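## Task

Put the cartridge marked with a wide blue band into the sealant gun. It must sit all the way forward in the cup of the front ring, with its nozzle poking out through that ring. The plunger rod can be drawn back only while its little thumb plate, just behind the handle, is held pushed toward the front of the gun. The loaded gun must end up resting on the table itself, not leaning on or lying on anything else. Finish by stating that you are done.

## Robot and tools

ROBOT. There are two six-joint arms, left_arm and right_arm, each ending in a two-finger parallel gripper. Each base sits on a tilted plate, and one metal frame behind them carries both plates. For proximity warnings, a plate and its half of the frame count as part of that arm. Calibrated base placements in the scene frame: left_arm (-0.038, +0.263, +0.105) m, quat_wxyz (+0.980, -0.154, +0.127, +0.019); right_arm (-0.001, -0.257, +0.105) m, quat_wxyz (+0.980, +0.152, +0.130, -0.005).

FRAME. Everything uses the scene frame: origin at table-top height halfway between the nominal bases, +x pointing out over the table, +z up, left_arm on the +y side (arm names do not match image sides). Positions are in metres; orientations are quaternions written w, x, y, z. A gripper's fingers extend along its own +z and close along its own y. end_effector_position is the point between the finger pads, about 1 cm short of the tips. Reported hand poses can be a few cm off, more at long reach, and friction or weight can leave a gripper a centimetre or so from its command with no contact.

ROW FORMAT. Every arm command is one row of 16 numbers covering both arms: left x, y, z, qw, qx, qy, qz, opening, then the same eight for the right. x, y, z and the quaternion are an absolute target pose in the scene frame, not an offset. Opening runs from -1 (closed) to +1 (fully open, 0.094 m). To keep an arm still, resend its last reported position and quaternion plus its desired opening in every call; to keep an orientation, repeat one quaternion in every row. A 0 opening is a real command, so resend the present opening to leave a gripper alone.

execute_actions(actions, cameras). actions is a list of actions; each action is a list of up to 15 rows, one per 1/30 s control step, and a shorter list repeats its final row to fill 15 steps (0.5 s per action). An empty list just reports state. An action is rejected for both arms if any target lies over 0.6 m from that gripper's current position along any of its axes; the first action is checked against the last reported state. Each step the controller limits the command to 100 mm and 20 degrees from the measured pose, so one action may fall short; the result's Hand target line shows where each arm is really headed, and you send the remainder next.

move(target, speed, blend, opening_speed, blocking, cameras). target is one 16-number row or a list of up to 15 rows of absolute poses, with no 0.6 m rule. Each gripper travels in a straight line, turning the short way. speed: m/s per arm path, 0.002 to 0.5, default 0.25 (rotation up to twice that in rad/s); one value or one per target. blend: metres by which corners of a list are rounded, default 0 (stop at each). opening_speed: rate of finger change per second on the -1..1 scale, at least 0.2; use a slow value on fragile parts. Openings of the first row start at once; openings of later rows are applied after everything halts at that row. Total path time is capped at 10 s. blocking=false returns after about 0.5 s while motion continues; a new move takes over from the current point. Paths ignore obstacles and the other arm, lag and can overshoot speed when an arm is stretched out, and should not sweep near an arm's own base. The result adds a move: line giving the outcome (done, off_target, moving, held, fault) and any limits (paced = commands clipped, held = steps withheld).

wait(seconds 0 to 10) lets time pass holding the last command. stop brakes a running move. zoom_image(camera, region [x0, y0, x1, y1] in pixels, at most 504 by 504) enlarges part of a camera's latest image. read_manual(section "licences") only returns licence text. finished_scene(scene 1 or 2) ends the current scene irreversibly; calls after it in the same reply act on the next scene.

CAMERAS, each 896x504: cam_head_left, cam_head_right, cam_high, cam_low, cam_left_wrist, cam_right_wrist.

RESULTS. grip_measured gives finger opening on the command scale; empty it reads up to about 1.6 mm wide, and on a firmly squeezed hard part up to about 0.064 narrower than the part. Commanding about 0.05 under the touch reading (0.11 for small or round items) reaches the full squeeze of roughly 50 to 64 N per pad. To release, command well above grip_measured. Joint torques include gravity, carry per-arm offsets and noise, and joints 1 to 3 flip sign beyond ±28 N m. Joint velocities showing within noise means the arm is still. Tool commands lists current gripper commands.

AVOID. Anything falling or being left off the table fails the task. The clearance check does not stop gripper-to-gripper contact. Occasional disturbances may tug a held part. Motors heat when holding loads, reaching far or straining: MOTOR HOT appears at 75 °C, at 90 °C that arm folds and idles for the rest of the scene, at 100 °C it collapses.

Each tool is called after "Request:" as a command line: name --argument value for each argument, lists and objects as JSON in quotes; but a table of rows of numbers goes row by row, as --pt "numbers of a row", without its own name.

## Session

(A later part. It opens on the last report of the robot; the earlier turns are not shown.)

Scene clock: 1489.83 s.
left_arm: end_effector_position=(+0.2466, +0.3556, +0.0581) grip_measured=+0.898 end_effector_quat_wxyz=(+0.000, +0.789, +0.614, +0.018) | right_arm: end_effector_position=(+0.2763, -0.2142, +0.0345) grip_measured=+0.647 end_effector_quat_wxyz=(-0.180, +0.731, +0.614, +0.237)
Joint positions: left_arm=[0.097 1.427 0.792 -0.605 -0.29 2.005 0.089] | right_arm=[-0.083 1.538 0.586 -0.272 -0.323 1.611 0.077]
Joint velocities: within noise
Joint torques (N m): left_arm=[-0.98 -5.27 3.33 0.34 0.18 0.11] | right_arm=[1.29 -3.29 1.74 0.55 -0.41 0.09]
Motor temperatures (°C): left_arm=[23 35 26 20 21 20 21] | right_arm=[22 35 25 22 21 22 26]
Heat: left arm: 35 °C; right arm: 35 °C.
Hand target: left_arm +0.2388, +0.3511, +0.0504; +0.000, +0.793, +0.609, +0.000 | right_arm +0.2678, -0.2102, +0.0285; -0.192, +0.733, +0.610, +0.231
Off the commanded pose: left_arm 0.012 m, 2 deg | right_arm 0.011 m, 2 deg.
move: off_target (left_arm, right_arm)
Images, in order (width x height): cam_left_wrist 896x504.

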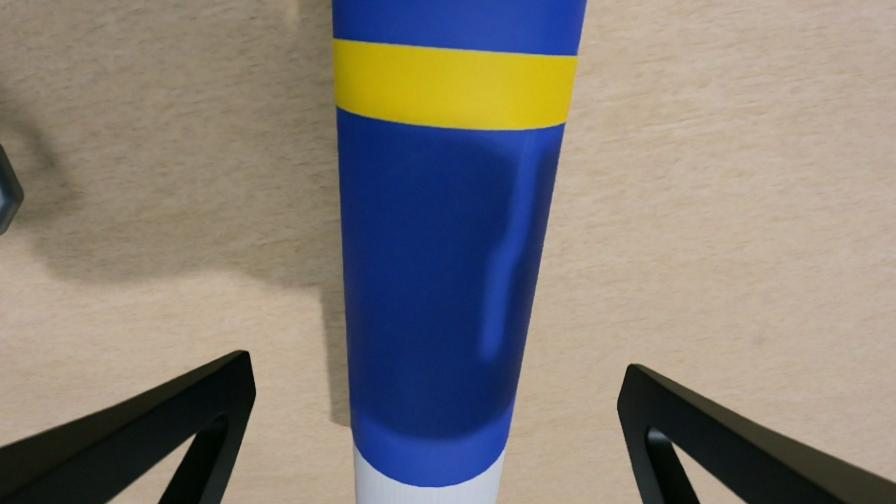

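Request:
move --pt "0.238 0.351 0.0285 0 0.7934 0.6088 0 0.9 0.268 -0.210 0.028 -0.1923 0.7332 0.6099 0.2311 0.45" --pt "0.238 0.351 0.0285 0 0.7934 0.6088 0 0.25 0.268 -0.210 0.028 -0.1923 0.7332 0.6099 0.2311 0.45" --pt "0.238 0.351 0.0285 0 0.7934 0.6088 0 -0.2 0.268 -0.210 0.028 -0.1923 0.7332 0.6099 0.2311 0.45" --speed 0.08 --opening_speed 0.5 --cameras '["cam_left_wrist","cam_low"]'

Request:
zoom_image --camera "cam_low" --region '[620, 200, 800, 310]'

Scene clock: 1500.63 s.
left_arm: end_effector_position=(+0.2469, +0.3555, +0.0366) grip_measured=-0.019 end_effector_quat_wxyz=(+0.001, +0.789, +0.614, +0.019) | right_arm: end_effector_position=(+0.2763, -0.2142, +0.0345) grip_measured=+0.647 end_effector_quat_wxyz=(-0.180, +0.731, +0.614, +0.237)
Joint positions: left_arm=[0.121 1.487 0.756 -0.499 -0.281 2.031 0.046] | right_arm=[-0.083 1.538 0.586 -0.272 -0.323 1.611 0.077]
Joint velocities: within noise
Joint torques (N m): left_arm=[-1.01 -5.46 3 0.32 0.18 0.11] | right_arm=[1.29 -3.28 1.73 0.55 -0.41 0.1]
Motor temperatures (°C): left_arm=[23 35 26 20 21 20 21] | right_arm=[22 35 25 22 21 22 26]
Heat: left arm: 35 °C; right arm: 35 °C.
Hand target: left_arm +0.2378, +0.3510, +0.0290; +0.000, +0.793, +0.609, +0.000 | right_arm +0.2678, -0.2102, +0.0285; -0.192, +0.733, +0.610, +0.231
Off the commanded pose: left_arm 0.013 m, 2 deg | right_arm 0.011 m, 2 deg.
move: off_target (left_arm, right_arm); target 2's new opening was sent with left_arm's hand 0.012 m and 2 deg from that target; target 3's new opening was sent with left_arm's hand 0.013 m and 2 deg from that target
Images, in order (width x height): cam_low 896x504, cam_left_wrist 896x504.

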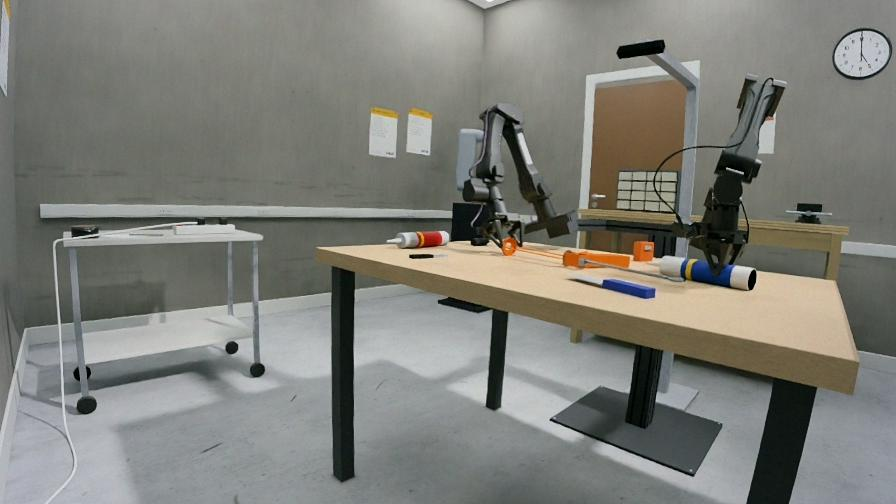

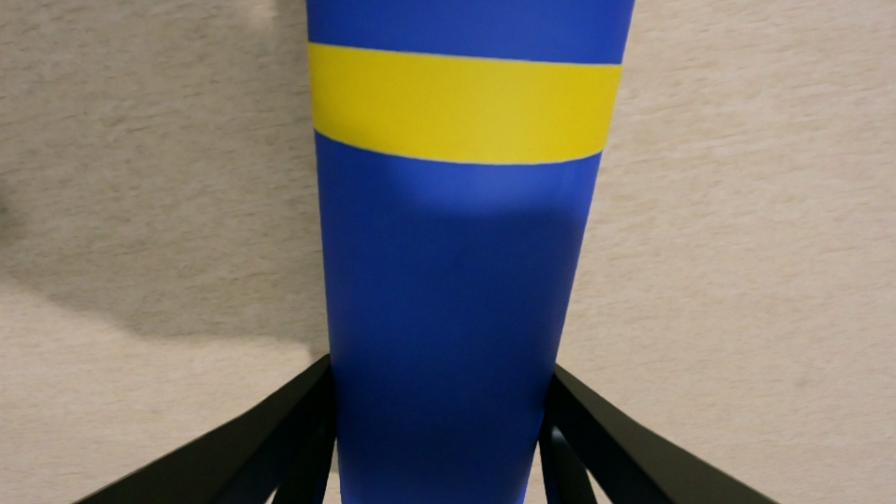

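Scaled by 2.800 from the camera's 896x504 image, which has a finer 1280x720 frame.

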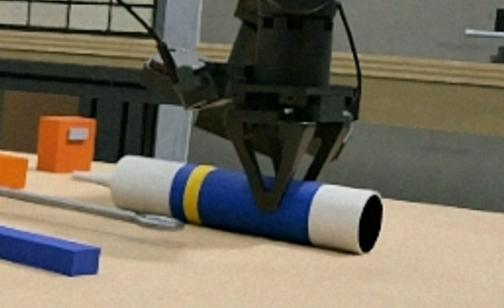

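Request:
move --pt "0.24 0.33 0.20 0 0.7934 0.6088 0 -0.2 0.268 -0.210 0.028 -0.1923 0.7332 0.6099 0.2311 0.45" --pt "0.32 0.20 0.20 -0.0512 0.7553 0.6507 0.0594 -0.2 0.268 -0.210 0.028 -0.1923 0.7332 0.6099 0.2311 0.45" --pt "0.325 0.03 0.18 -0.0512 0.7553 0.6507 0.0594 -0.2 0.268 -0.210 0.028 -0.1923 0.7332 0.6099 0.2311 0.45" --speed 0.15 --blend '[0.03,0.03,0]' --cameras '["cam_left_wrist","cam_low","cam_high","cam_right_wrist","cam_head_left"]'

Scene clock: 1531.97 s.
left_arm: end_effector_position=(+0.3274, +0.0407, +0.1690) grip_measured=-0.029 end_effector_quat_wxyz=(-0.062, +0.752, +0.653, +0.060) | right_arm: end_effector_position=(+0.2763, -0.2142, +0.0345) grip_measured=+0.647 end_effector_quat_wxyz=(-0.180, +0.731, +0.614, +0.237)
Joint positions: left_arm=[-0.865 2.373 2.127 -1.531 -0.516 0.81 0.046] | right_arm=[-0.083 1.538 0.586 -0.272 -0.323 1.611 0.077]
Joint velocities: within noise
Joint torques (N m): left_arm=[-7.9 -11.6 8.49 -0.21 0.01 -0.13] | right_arm=[1.29 -3.29 1.73 0.55 -0.41 0.09]
Motor temperatures (°C): left_arm=[23 34 27 20 21 20 22] | right_arm=[22 35 25 22 21 22 27]
Heat: left arm: 34 °C; right arm: 35 °C.
Hand target: left_arm +0.3248, +0.0304, +0.1799; -0.050, +0.755, +0.651, +0.059 | right_arm +0.2678, -0.2102, +0.0285; -0.192, +0.733, +0.610, +0.231
Off the commanded pose: left_arm 0.016 m, 1 deg | right_arm 0.011 m, 2 deg.
move: off_target (left_arm, right_arm)
Images, in order (width x height): cam_head_left 896x504, cam_high 896x504, cam_low 896x504, cam_left_wrist 896x504, cam_right_wrist 896x504.

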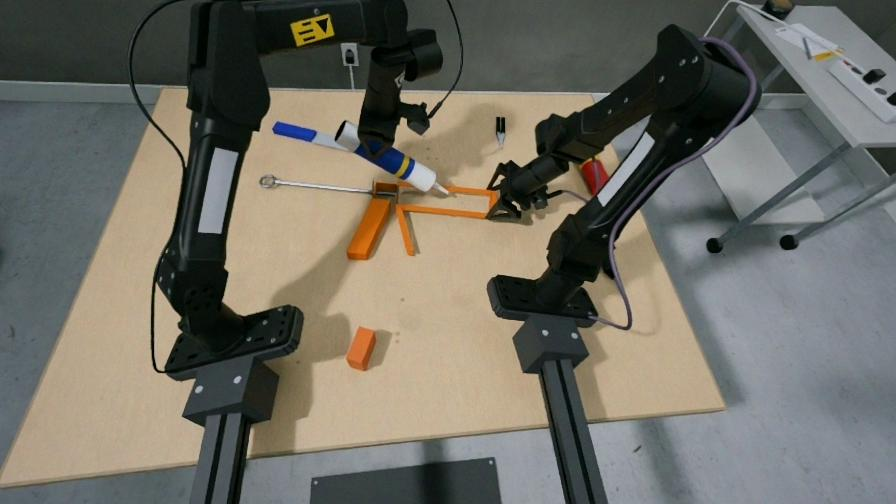

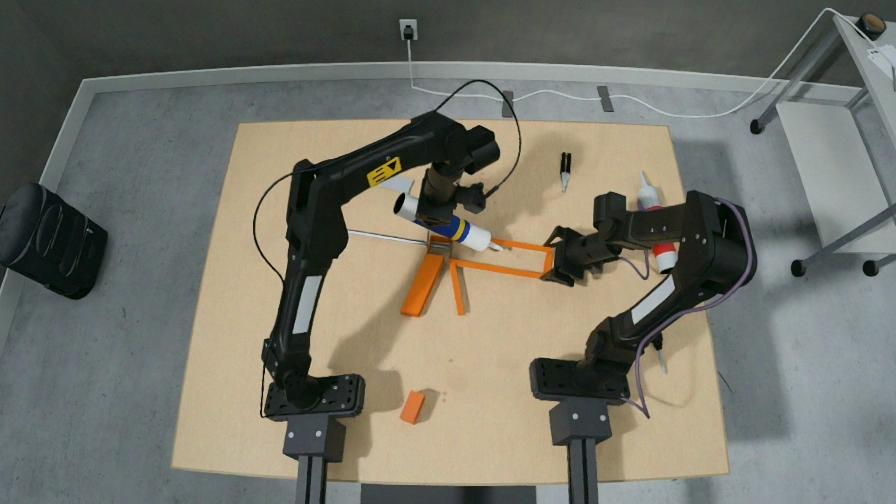

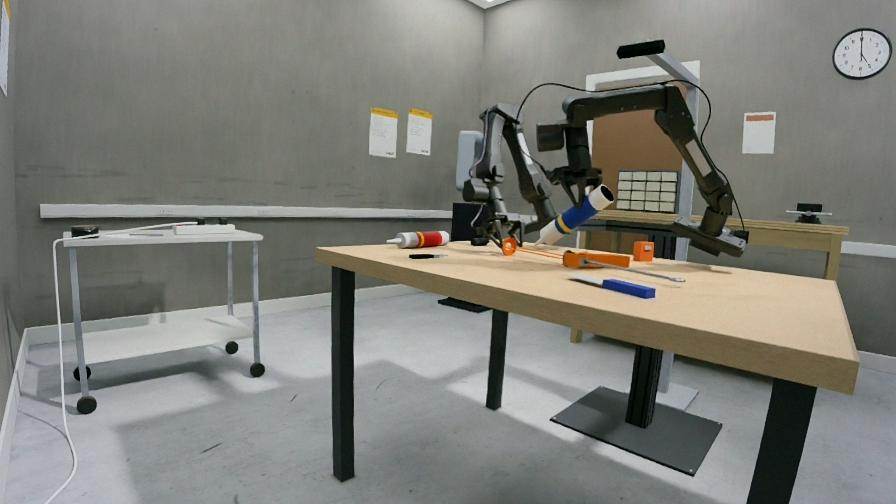

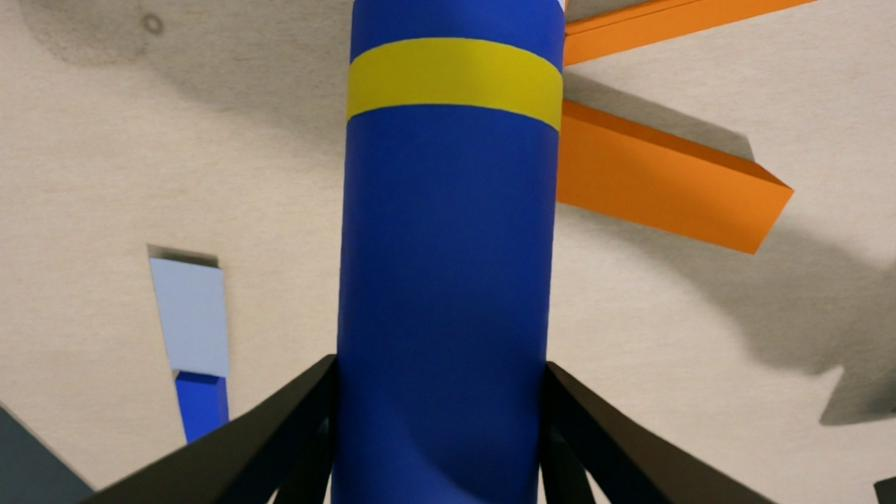

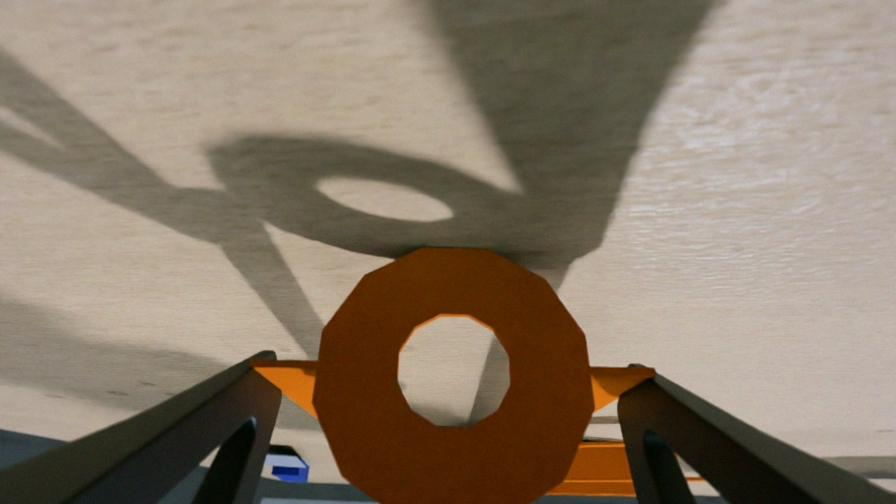

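Request:
move --pt "0.32 0.20 0.22 -0.0512 0.7553 0.6507 0.0594 -0.25 0.268 -0.210 0.028 -0.1923 0.7332 0.6099 0.2311 0.45" --pt "0.24 0.345 0.18 0 0.7934 0.6088 0 -0.25 0.268 -0.210 0.028 -0.1923 0.7332 0.6099 0.2311 0.45" --speed 0.12 --blend '[0.03,0]' --cameras '["cam_left_wrist","cam_low"]'

Request:
zoom_image --camera "cam_low" --region '[600, 120, 800, 310]'

Scene clock: 1550.60 s.
left_arm: end_effector_position=(+0.2427, +0.3469, +0.1736) grip_measured=-0.029 end_effector_quat_wxyz=(-0.019, +0.793, +0.609, +0.000) | right_arm: end_effector_position=(+0.2763, -0.2142, +0.0345) grip_measured=+0.647 end_effector_quat_wxyz=(-0.180, +0.731, +0.614, +0.237)
Joint positions: left_arm=[-0.1 1.289 1.118 -1.186 -0.355 1.802 0.046] | right_arm=[-0.083 1.538 0.586 -0.272 -0.323 1.611 0.077]
Joint velocities: within noise
Joint torques (N m): left_arm=[-1.28 -9.2 4.85 0.17 0.28 0.14] | right_arm=[1.29 -3.29 1.74 0.55 -0.41 0.09]
Motor temperatures (°C): left_arm=[24 37 27 20 21 20 22] | right_arm=[22 35 25 22 21 22 27]
Heat: left arm: 37 °C; right arm: 35 °C.
Hand target: left_arm +0.2401, +0.3450, +0.1798; +0.000, +0.793, +0.609, +0.000 | right_arm +0.2678, -0.2102, +0.0285; -0.192, +0.733, +0.610, +0.231
Off the commanded pose: left_arm 0.007 m, 2 deg | right_arm 0.011 m, 2 deg.
move: off_target (right_arm)
Images, in order (width x height): cam_low 896x504, cam_left_wrist 896x504.

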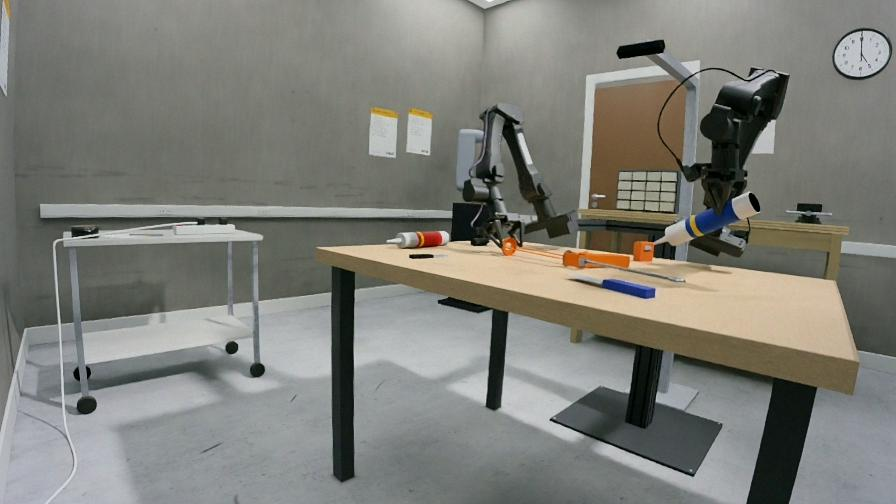

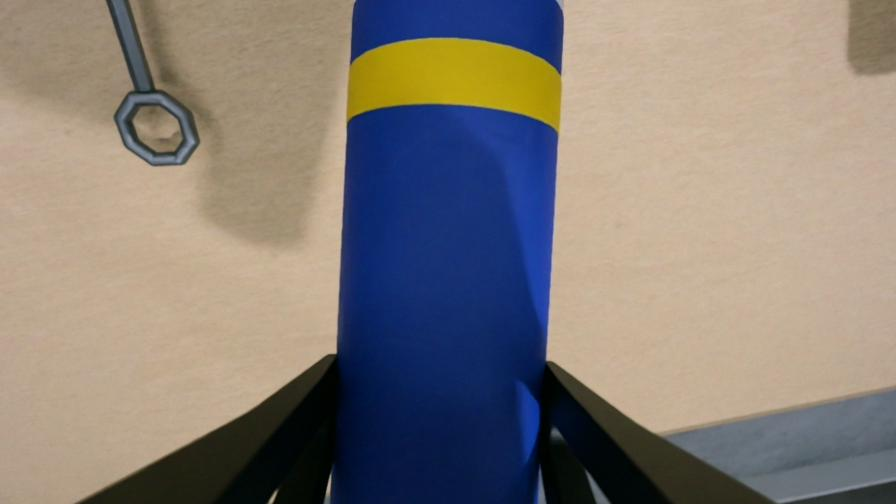

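Scaled by 2.520 from the camera's 896x504 image, which has a finer 1280x720 frame.

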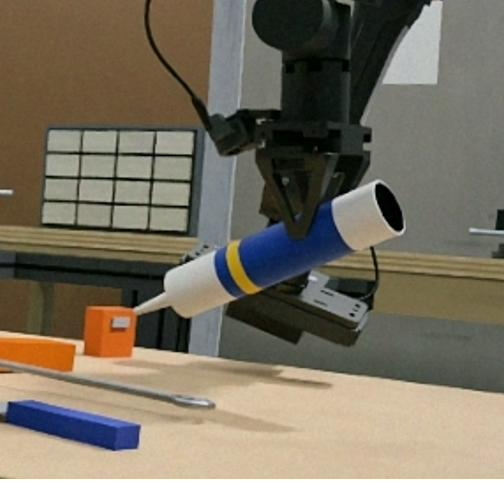

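Request:
move --pt "0.24 0.345 0.07 0 0.7934 0.6088 0 -0.25 0.268 -0.210 0.028 -0.1923 0.7332 0.6099 0.2311 0.45" --speed 0.08 --cameras '["cam_left_wrist","cam_low"]'

Request:
zoom_image --camera "cam_low" --region '[600, 120, 800, 310]'

Scene clock: 1558.03 s.
left_arm: end_effector_position=(+0.2406, +0.3467, +0.0742) grip_measured=-0.030 end_effector_quat_wxyz=(-0.003, +0.792, +0.610, +0.004) | right_arm: end_effector_position=(+0.2763, -0.2142, +0.0345) grip_measured=+0.647 end_effector_quat_wxyz=(-0.180, +0.731, +0.614, +0.237)
Joint positions: left_arm=[0.052 1.392 0.82 -0.71 -0.296 1.962 0.046] | right_arm=[-0.083 1.538 0.586 -0.272 -0.323 1.611 0.077]
Joint velocities: within noise
Joint torques (N m): left_arm=[-1.18 -5.79 3.96 0.43 0.1 0.09] | right_arm=[1.31 -3.28 1.74 0.55 -0.41 0.09]
Motor temperatures (°C): left_arm=[24 36 27 20 21 20 22] | right_arm=[22 35 25 22 21 22 27]
Heat: left arm: 36 °C; right arm: 35 °C.
Hand target: left_arm +0.2400, +0.3450, +0.0701; +0.000, +0.793, +0.609, +0.000 | right_arm +0.2678, -0.2102, +0.0285; -0.192, +0.733, +0.610, +0.231
Off the commanded pose: left_arm 0.005 m, 1 deg | right_arm 0.011 m, 2 deg.
move: off_target (right_arm)
Images, in order (width x height): cam_low 896x504, cam_left_wrist 896x504.

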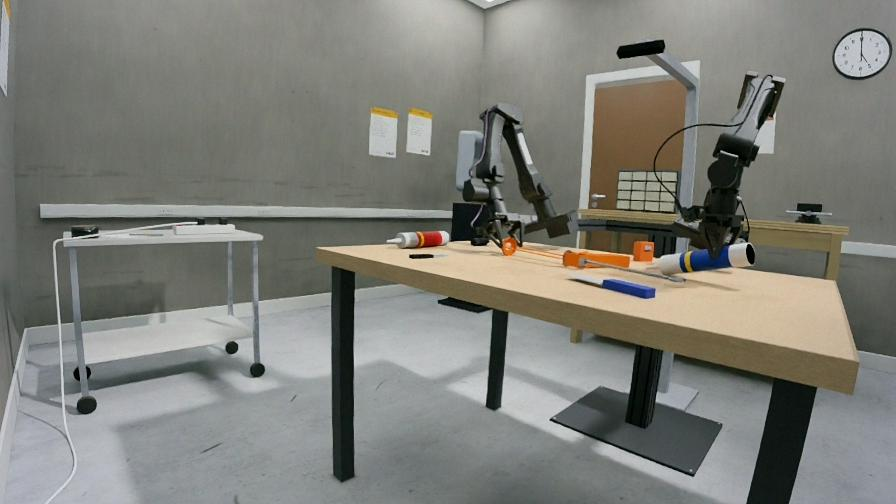

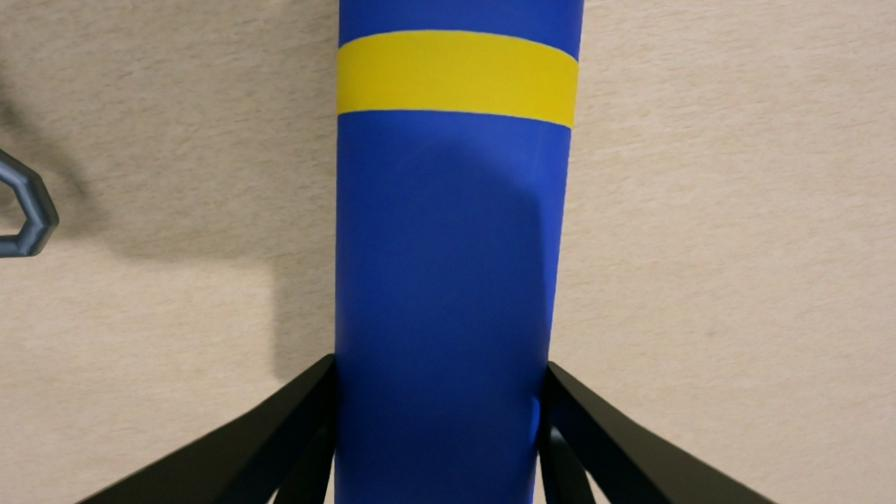

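Scaled by 2.520 from the camera's 896x504 image, which has a finer 1280x720 frame.

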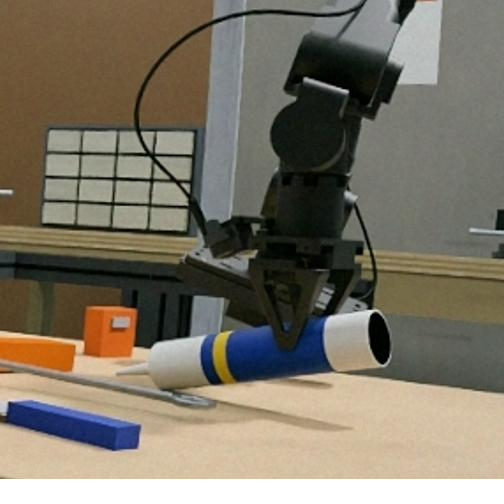

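Request:
move --pt "0.24 0.345 0.03 0 0.7934 0.6088 0 -0.25 0.268 -0.210 0.028 -0.1923 0.7332 0.6099 0.2311 0.45" --speed 0.05 --cameras '["cam_left_wrist","cam_low"]'

Request:
zoom_image --camera "cam_low" --region '[600, 120, 800, 310]'

Scene clock: 1567.00 s.
left_arm: end_effector_position=(+0.2405, +0.3471, +0.0386) grip_measured=-0.037 end_effector_quat_wxyz=(-0.004, +0.791, +0.612, +0.003) | right_arm: end_effector_position=(+0.2763, -0.2142, +0.0345) grip_measured=+0.647 end_effector_quat_wxyz=(-0.180, +0.731, +0.614, +0.237)
Joint positions: left_arm=[0.094 1.489 0.761 -0.545 -0.285 2 0.045] | right_arm=[-0.083 1.538 0.586 -0.272 -0.323 1.611 0.077]
Joint velocities: within noise
Joint torques (N m): left_arm=[-0.99 -5.15 2.96 0.63 0.13 0.16] | right_arm=[1.29 -3.28 1.72 0.55 -0.41 0.1]
Motor temperatures (°C): left_arm=[23 35 26 20 21 20 22] | right_arm=[22 35 25 22 21 22 27]
Heat: left arm: 35 °C; right arm: 35 °C.
Hand target: left_arm +0.2396, +0.3450, +0.0304; +0.000, +0.793, +0.609, +0.000 | right_arm +0.2678, -0.2102, +0.0285; -0.192, +0.733, +0.610, +0.231
Off the commanded pose: left_arm 0.009 m, 1 deg | right_arm 0.011 m, 2 deg.
move: off_target (right_arm)
Images, in order (width x height): cam_low 896x504, cam_left_wrist 896x504.

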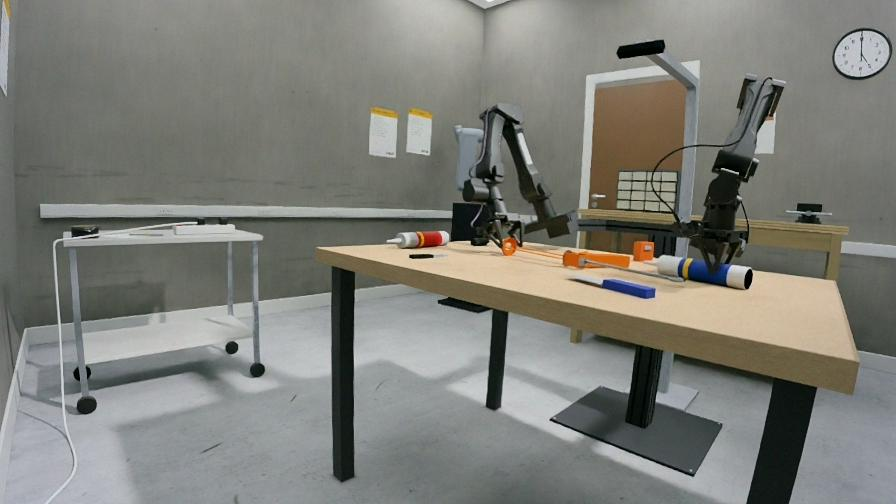

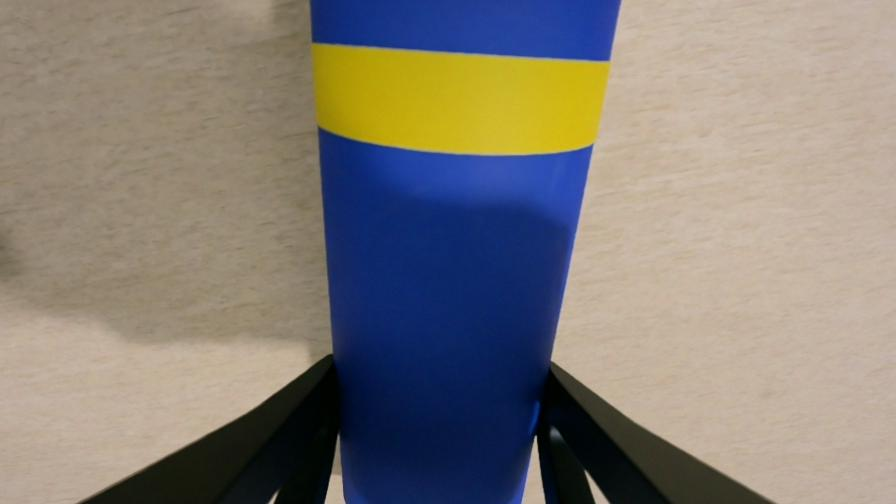

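Scaled by 2.520 from the camera's 896x504 image, which has a finer 1280x720 frame.

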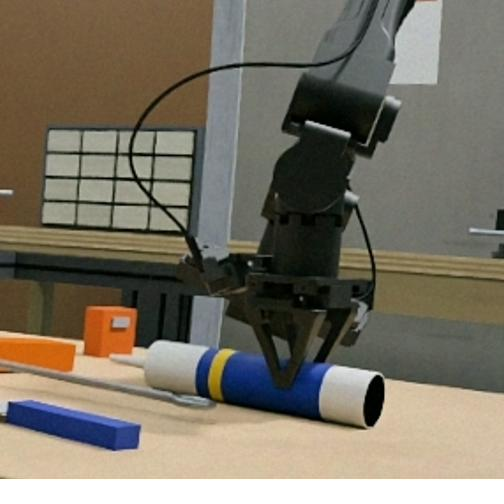

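Request:
execute_actions --actions '[]'

Scene clock: 1600.23 s.
left_arm: end_effector_position=(+0.2406, +0.3470, +0.0386) grip_measured=-0.037 end_effector_quat_wxyz=(-0.004, +0.791, +0.611, +0.003) | right_arm: end_effector_position=(+0.2763, -0.2142, +0.0345) grip_measured=+0.647 end_effector_quat_wxyz=(-0.180, +0.731, +0.614, +0.237)
Joint positions: left_arm=[0.094 1.489 0.761 -0.545 -0.284 2.001 0.045] | right_arm=[-0.083 1.538 0.586 -0.272 -0.323 1.611 0.077]
Joint velocities: within noise
Joint torques (N m): left_arm=[-0.96 -5.11 2.97 0.62 0.13 0.15] | right_arm=[1.31 -3.28 1.72 0.56 -0.41 0.09]
Motor temperatures (°C): left_arm=[23 33 26 21 21 20 22] | right_arm=[22 34 25 22 21 22 27]
Heat: left arm: 33 °C; right arm: 34 °C.
Hand target: left_arm +0.2396, +0.3450, +0.0304; +0.000, +0.793, +0.609, +0.000 | right_arm +0.2678, -0.2102, +0.0285; -0.192, +0.733, +0.610, +0.231
Tool commands: left_gripper/opening=-0.25 right_gripper/opening=+0.45
Off the commanded pose: left_arm 0.009 m, 1 deg | right_arm 0.011 m, 2 deg.

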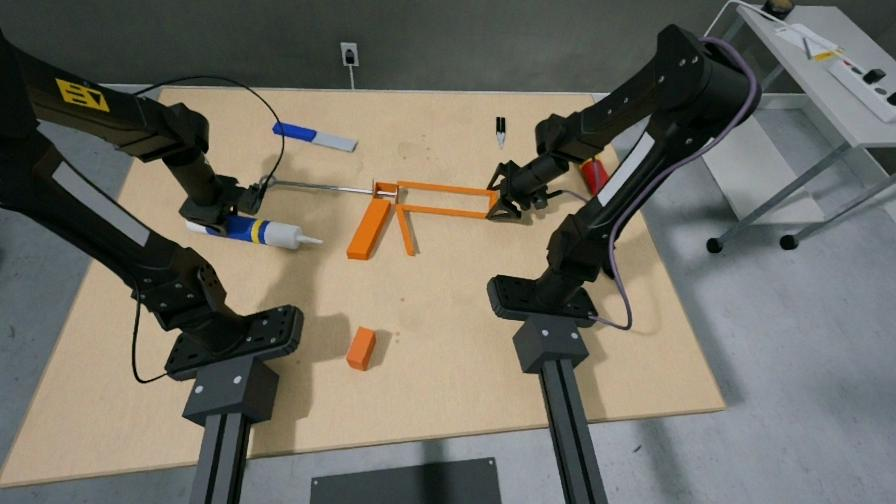

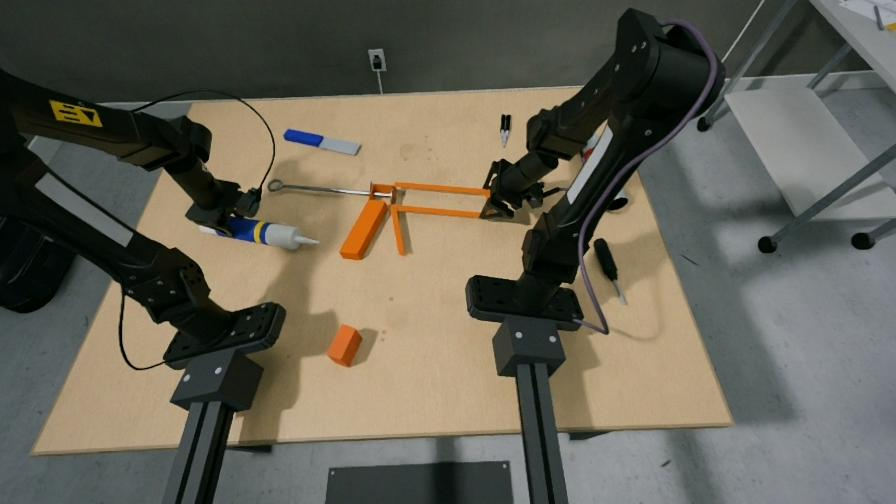

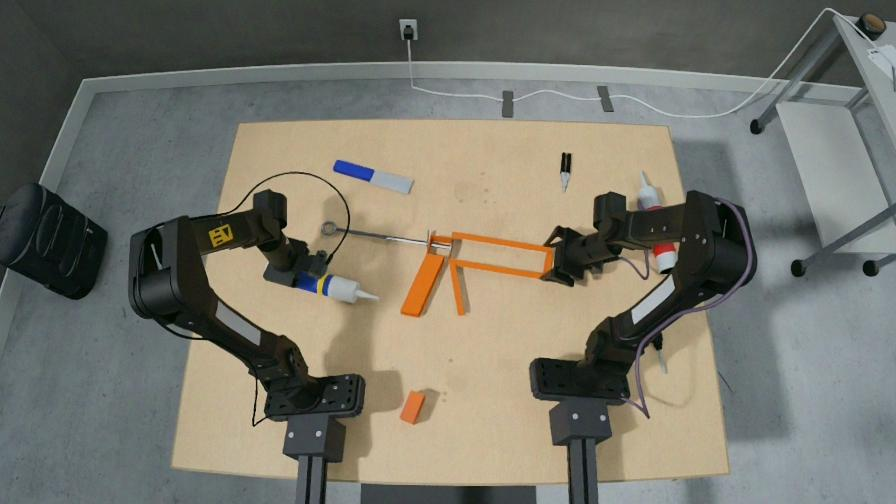

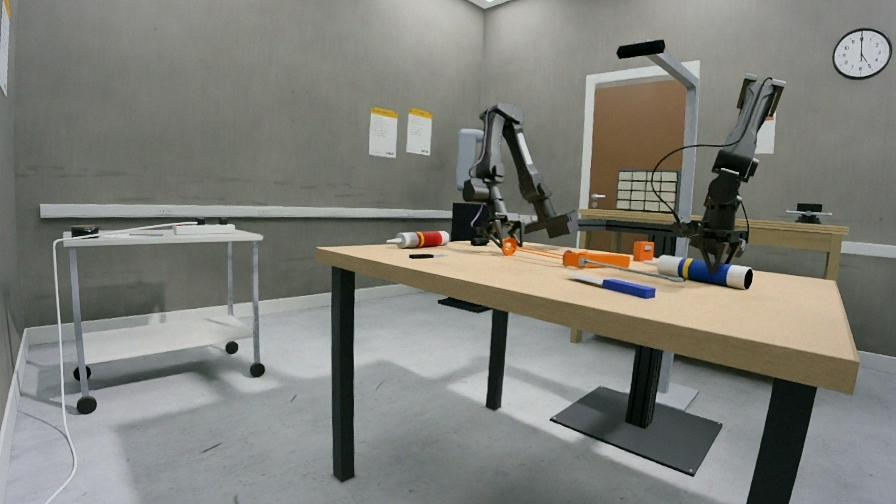

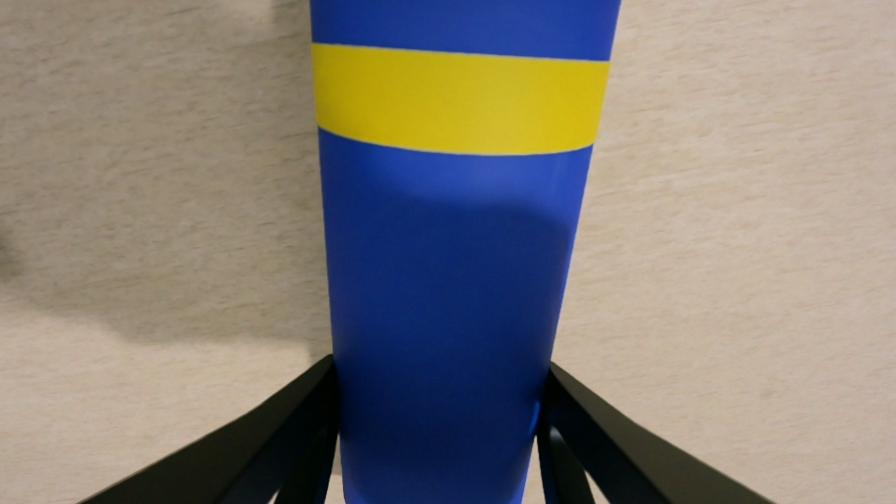

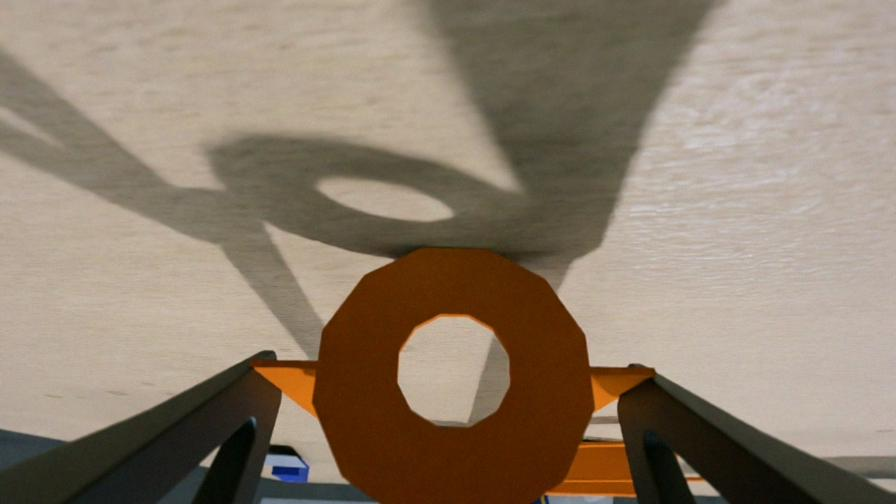

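Request:
move --pt "0.2406 0.346 0.036 0 0.7934 0.6088 0 0.5 0.268 -0.210 0.028 -0.1923 0.7332 0.6099 0.2311 0.45" --pt "0.234 0.324 0.036 0 0.7934 0.6088 0 0.5 0.268 -0.210 0.028 -0.1923 0.7332 0.6099 0.2311 0.45" --pt "0.234 0.324 0.023 0 0.7934 0.6088 0 0.5 0.268 -0.210 0.028 -0.1923 0.7332 0.6099 0.2311 0.45" --speed 0.06 --cameras '["cam_left_wrist","cam_low"]'

Scene clock: 1607.50 s.
left_arm: end_effector_position=(+0.2425, +0.3261, +0.0300) grip_measured=+0.497 end_effector_quat_wxyz=(+0.010, +0.793, +0.609, +0.011) | right_arm: end_effector_position=(+0.2763, -0.2142, +0.0345) grip_measured=+0.647 end_effector_quat_wxyz=(-0.180, +0.731, +0.614, +0.237)
Joint positions: left_arm=[0.031 1.511 0.714 -0.463 -0.289 1.953 0.07] | right_arm=[-0.083 1.538 0.586 -0.272 -0.323 1.611 0.077]
Joint velocities: within noise
Joint torques (N m): left_arm=[-1.8 -5.23 2.82 0.31 -0.03 -0.08] | right_arm=[1.29 -3.28 1.74 0.56 -0.41 0.09]
Motor temperatures (°C): left_arm=[23 33 26 21 21 20 22] | right_arm=[22 34 25 22 21 22 27]
Heat: left arm: 33 °C; right arm: 34 °C.
Hand target: left_arm +0.2339, +0.3241, +0.0234; +0.000, +0.793, +0.609, +0.000 | right_arm +0.2678, -0.2102, +0.0285; -0.192, +0.733, +0.610, +0.231
Off the commanded pose: left_arm 0.011 m, 2 deg | right_arm 0.011 m, 2 deg.
move: off_target (left_arm, right_arm)
Images, in order (width x height): cam_low 896x504, cam_left_wrist 896x504.

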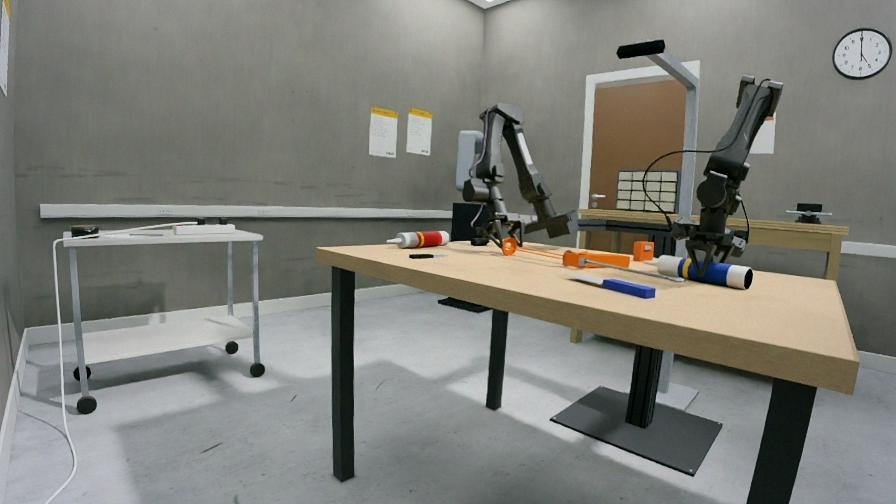

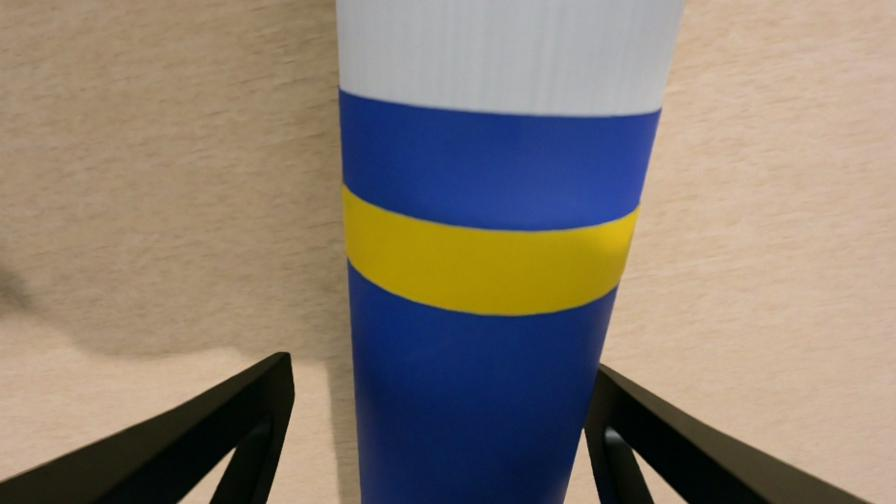

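Request:
move --pt "0.225 0.326 0.023 0 0.7934 0.6088 0 0.5 0.268 -0.210 0.028 -0.1923 0.7332 0.6099 0.2311 0.45" --speed 0.06 --cameras '["cam_left_wrist"]'

Request:
zoom_image --camera "cam_left_wrist" --region '[200, 250, 700, 500]'

Scene clock: 1616.57 s.
left_arm: end_effector_position=(+0.2295, +0.3243, +0.0239) grip_measured=+0.497 end_effector_quat_wxyz=(+0.002, +0.794, +0.608, +0.001) | right_arm: end_effector_position=(+0.2763, -0.2142, +0.0345) grip_measured=+0.647 end_effector_quat_wxyz=(-0.180, +0.731, +0.614, +0.237)
Joint positions: left_arm=[0.036 1.511 0.678 -0.452 -0.289 1.953 0.07] | right_arm=[-0.083 1.538 0.586 -0.272 -0.323 1.611 0.077]
Joint velocities: within noise
Joint torques (N m): left_arm=[-1.1 -7.39 2.65 0.29 0.01 0.05] | right_arm=[1.29 -3.29 1.73 0.55 -0.41 0.09]
Motor temperatures (°C): left_arm=[23 33 26 20 21 20 22] | right_arm=[22 34 25 22 21 22 27]
Heat: left arm: 33 °C; right arm: 34 °C.
Hand target: left_arm +0.2250, +0.3260, +0.0230; +0.000, +0.793, +0.609, +0.000 | right_arm +0.2678, -0.2102, +0.0285; -0.192, +0.733, +0.610, +0.231
Off the commanded pose: left_arm 0.005 m, 0 deg | right_arm 0.011 m, 2 deg.
move: off_target (right_arm)
Images, in order (width x height): cam_left_wrist 896x504.

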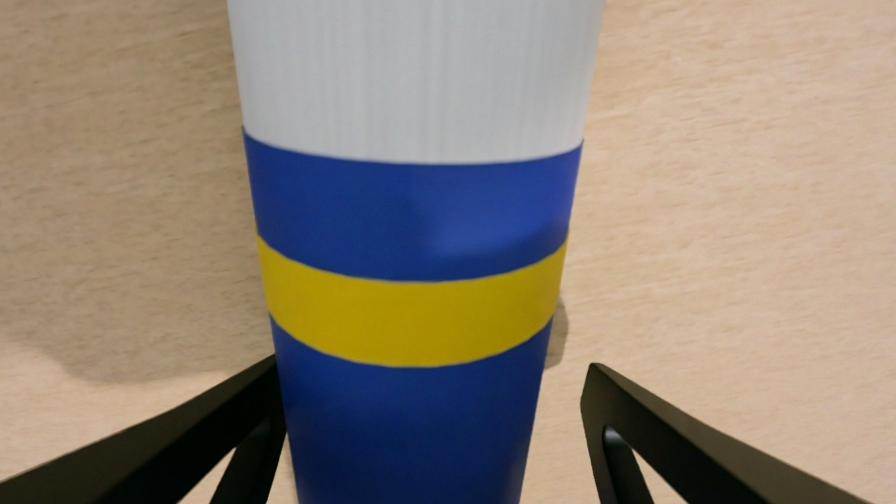

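Scaled by 1.008 from the camera's 896x504 image, which has a finer 1280x720 frame.

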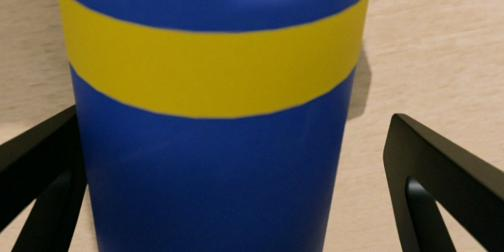

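Request:
move --pt "0.231 0.326 0.036 0 0.7934 0.6088 0 0.5 0.268 -0.210 0.028 -0.1923 0.7332 0.6099 0.2311 0.45" --speed 0.06 --cameras '["cam_left_wrist"]'

Scene clock: 1629.27 s.
left_arm: end_effector_position=(+0.2238, +0.3249, +0.0276) grip_measured=+0.497 end_effector_quat_wxyz=(-0.005, +0.796, +0.606, -0.010) | right_arm: end_effector_position=(+0.2763, -0.2142, +0.0345) grip_measured=+0.647 end_effector_quat_wxyz=(-0.180, +0.731, +0.614, +0.237)
Joint positions: left_arm=[0.036 1.5 0.686 -0.499 -0.289 1.95 0.07] | right_arm=[-0.083 1.538 0.586 -0.272 -0.323 1.611 0.077]
Joint velocities: within noise
Joint torques (N m): left_arm=[-2.7 -8.46 5.14 0.04 -0.03 -0.12] | right_arm=[1.31 -3.28 1.73 0.55 -0.41 0.09]
Motor temperatures (°C): left_arm=[23 34 25 20 21 20 21] | right_arm=[22 34 25 22 21 22 27]
Heat: left arm: 34 °C; right arm: 34 °C.
Hand target: left_arm +0.2309, +0.3260, +0.0357; +0.000, +0.793, +0.609, +0.000 | right_arm +0.2678, -0.2102, +0.0285; -0.192, +0.733, +0.610, +0.231
Off the commanded pose: left_arm 0.011 m, 1 deg | right_arm 0.011 m, 2 deg.
move: off_target (left_arm, right_arm)
Images, in order (width x height): cam_left_wrist 896x504.

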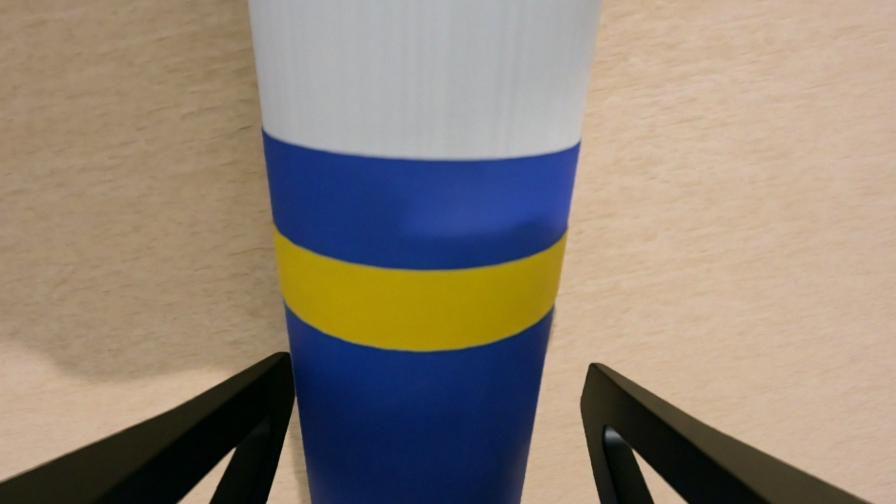

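Request:
move --pt "0.236 0.327 0.041 0 0.7934 0.6088 0 0.5 0.268 -0.210 0.028 -0.1923 0.7332 0.6099 0.2311 0.45" --pt "0.236 0.327 0.041 0 0.7934 0.6088 0 -0.25 0.268 -0.210 0.028 -0.1923 0.7332 0.6099 0.2311 0.45" --speed 0.06 --opening_speed 0.4 --cameras '["cam_left_wrist","cam_low"]'

Scene clock: 1638.47 s.
left_arm: end_effector_position=(+0.2280, +0.3270, +0.0321) grip_measured=-0.001 end_effector_quat_wxyz=(-0.006, +0.794, +0.607, -0.011) | right_arm: end_effector_position=(+0.2763, -0.2142, +0.0345) grip_measured=+0.647 end_effector_quat_wxyz=(-0.180, +0.731, +0.614, +0.237)
Joint positions: left_arm=[0.036 1.5 0.714 -0.53 -0.291 1.944 0.047] | right_arm=[-0.083 1.538 0.586 -0.272 -0.323 1.611 0.077]
Joint velocities: within noise
Joint torques (N m): left_arm=[-3.12 -8.55 5.24 0.05 -0.04 -0.1] | right_arm=[1.31 -3.29 1.73 0.55 -0.41 0.09]
Motor temperatures (°C): left_arm=[23 35 26 20 21 20 21] | right_arm=[22 34 25 22 21 22 27]
Heat: left arm: 35 °C; right arm: 34 °C.
Hand target: left_arm +0.2359, +0.3270, +0.0407; +0.000, +0.793, +0.609, +0.000 | right_arm +0.2678, -0.2102, +0.0285; -0.192, +0.733, +0.610, +0.231
Off the commanded pose: left_arm 0.012 m, 1 deg | right_arm 0.011 m, 2 deg.
move: off_target (left_arm, right_arm); target 2's new opening was sent with left_arm's hand 0.012 m and 1 deg from that target
Images, in order (width x height): cam_low 896x504, cam_left_wrist 896x504.

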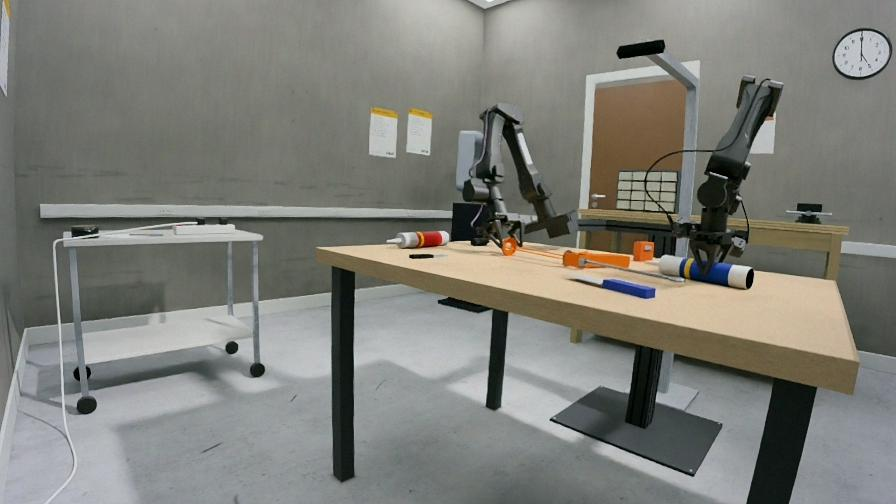

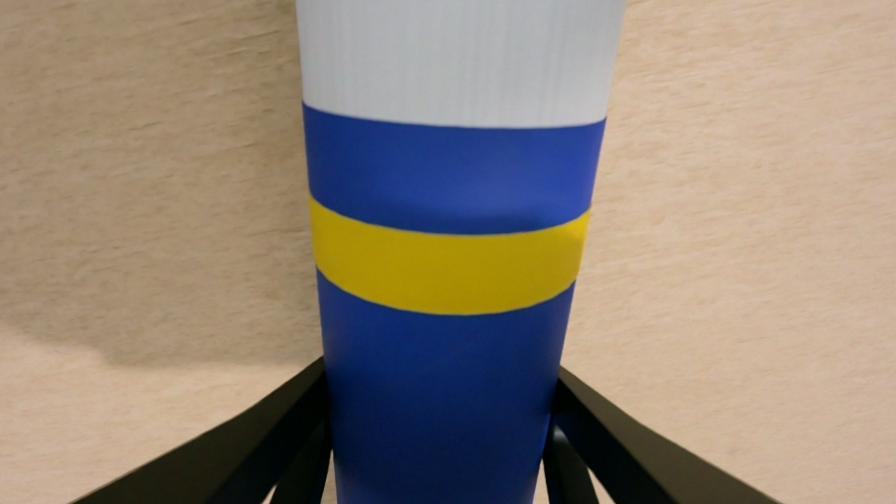

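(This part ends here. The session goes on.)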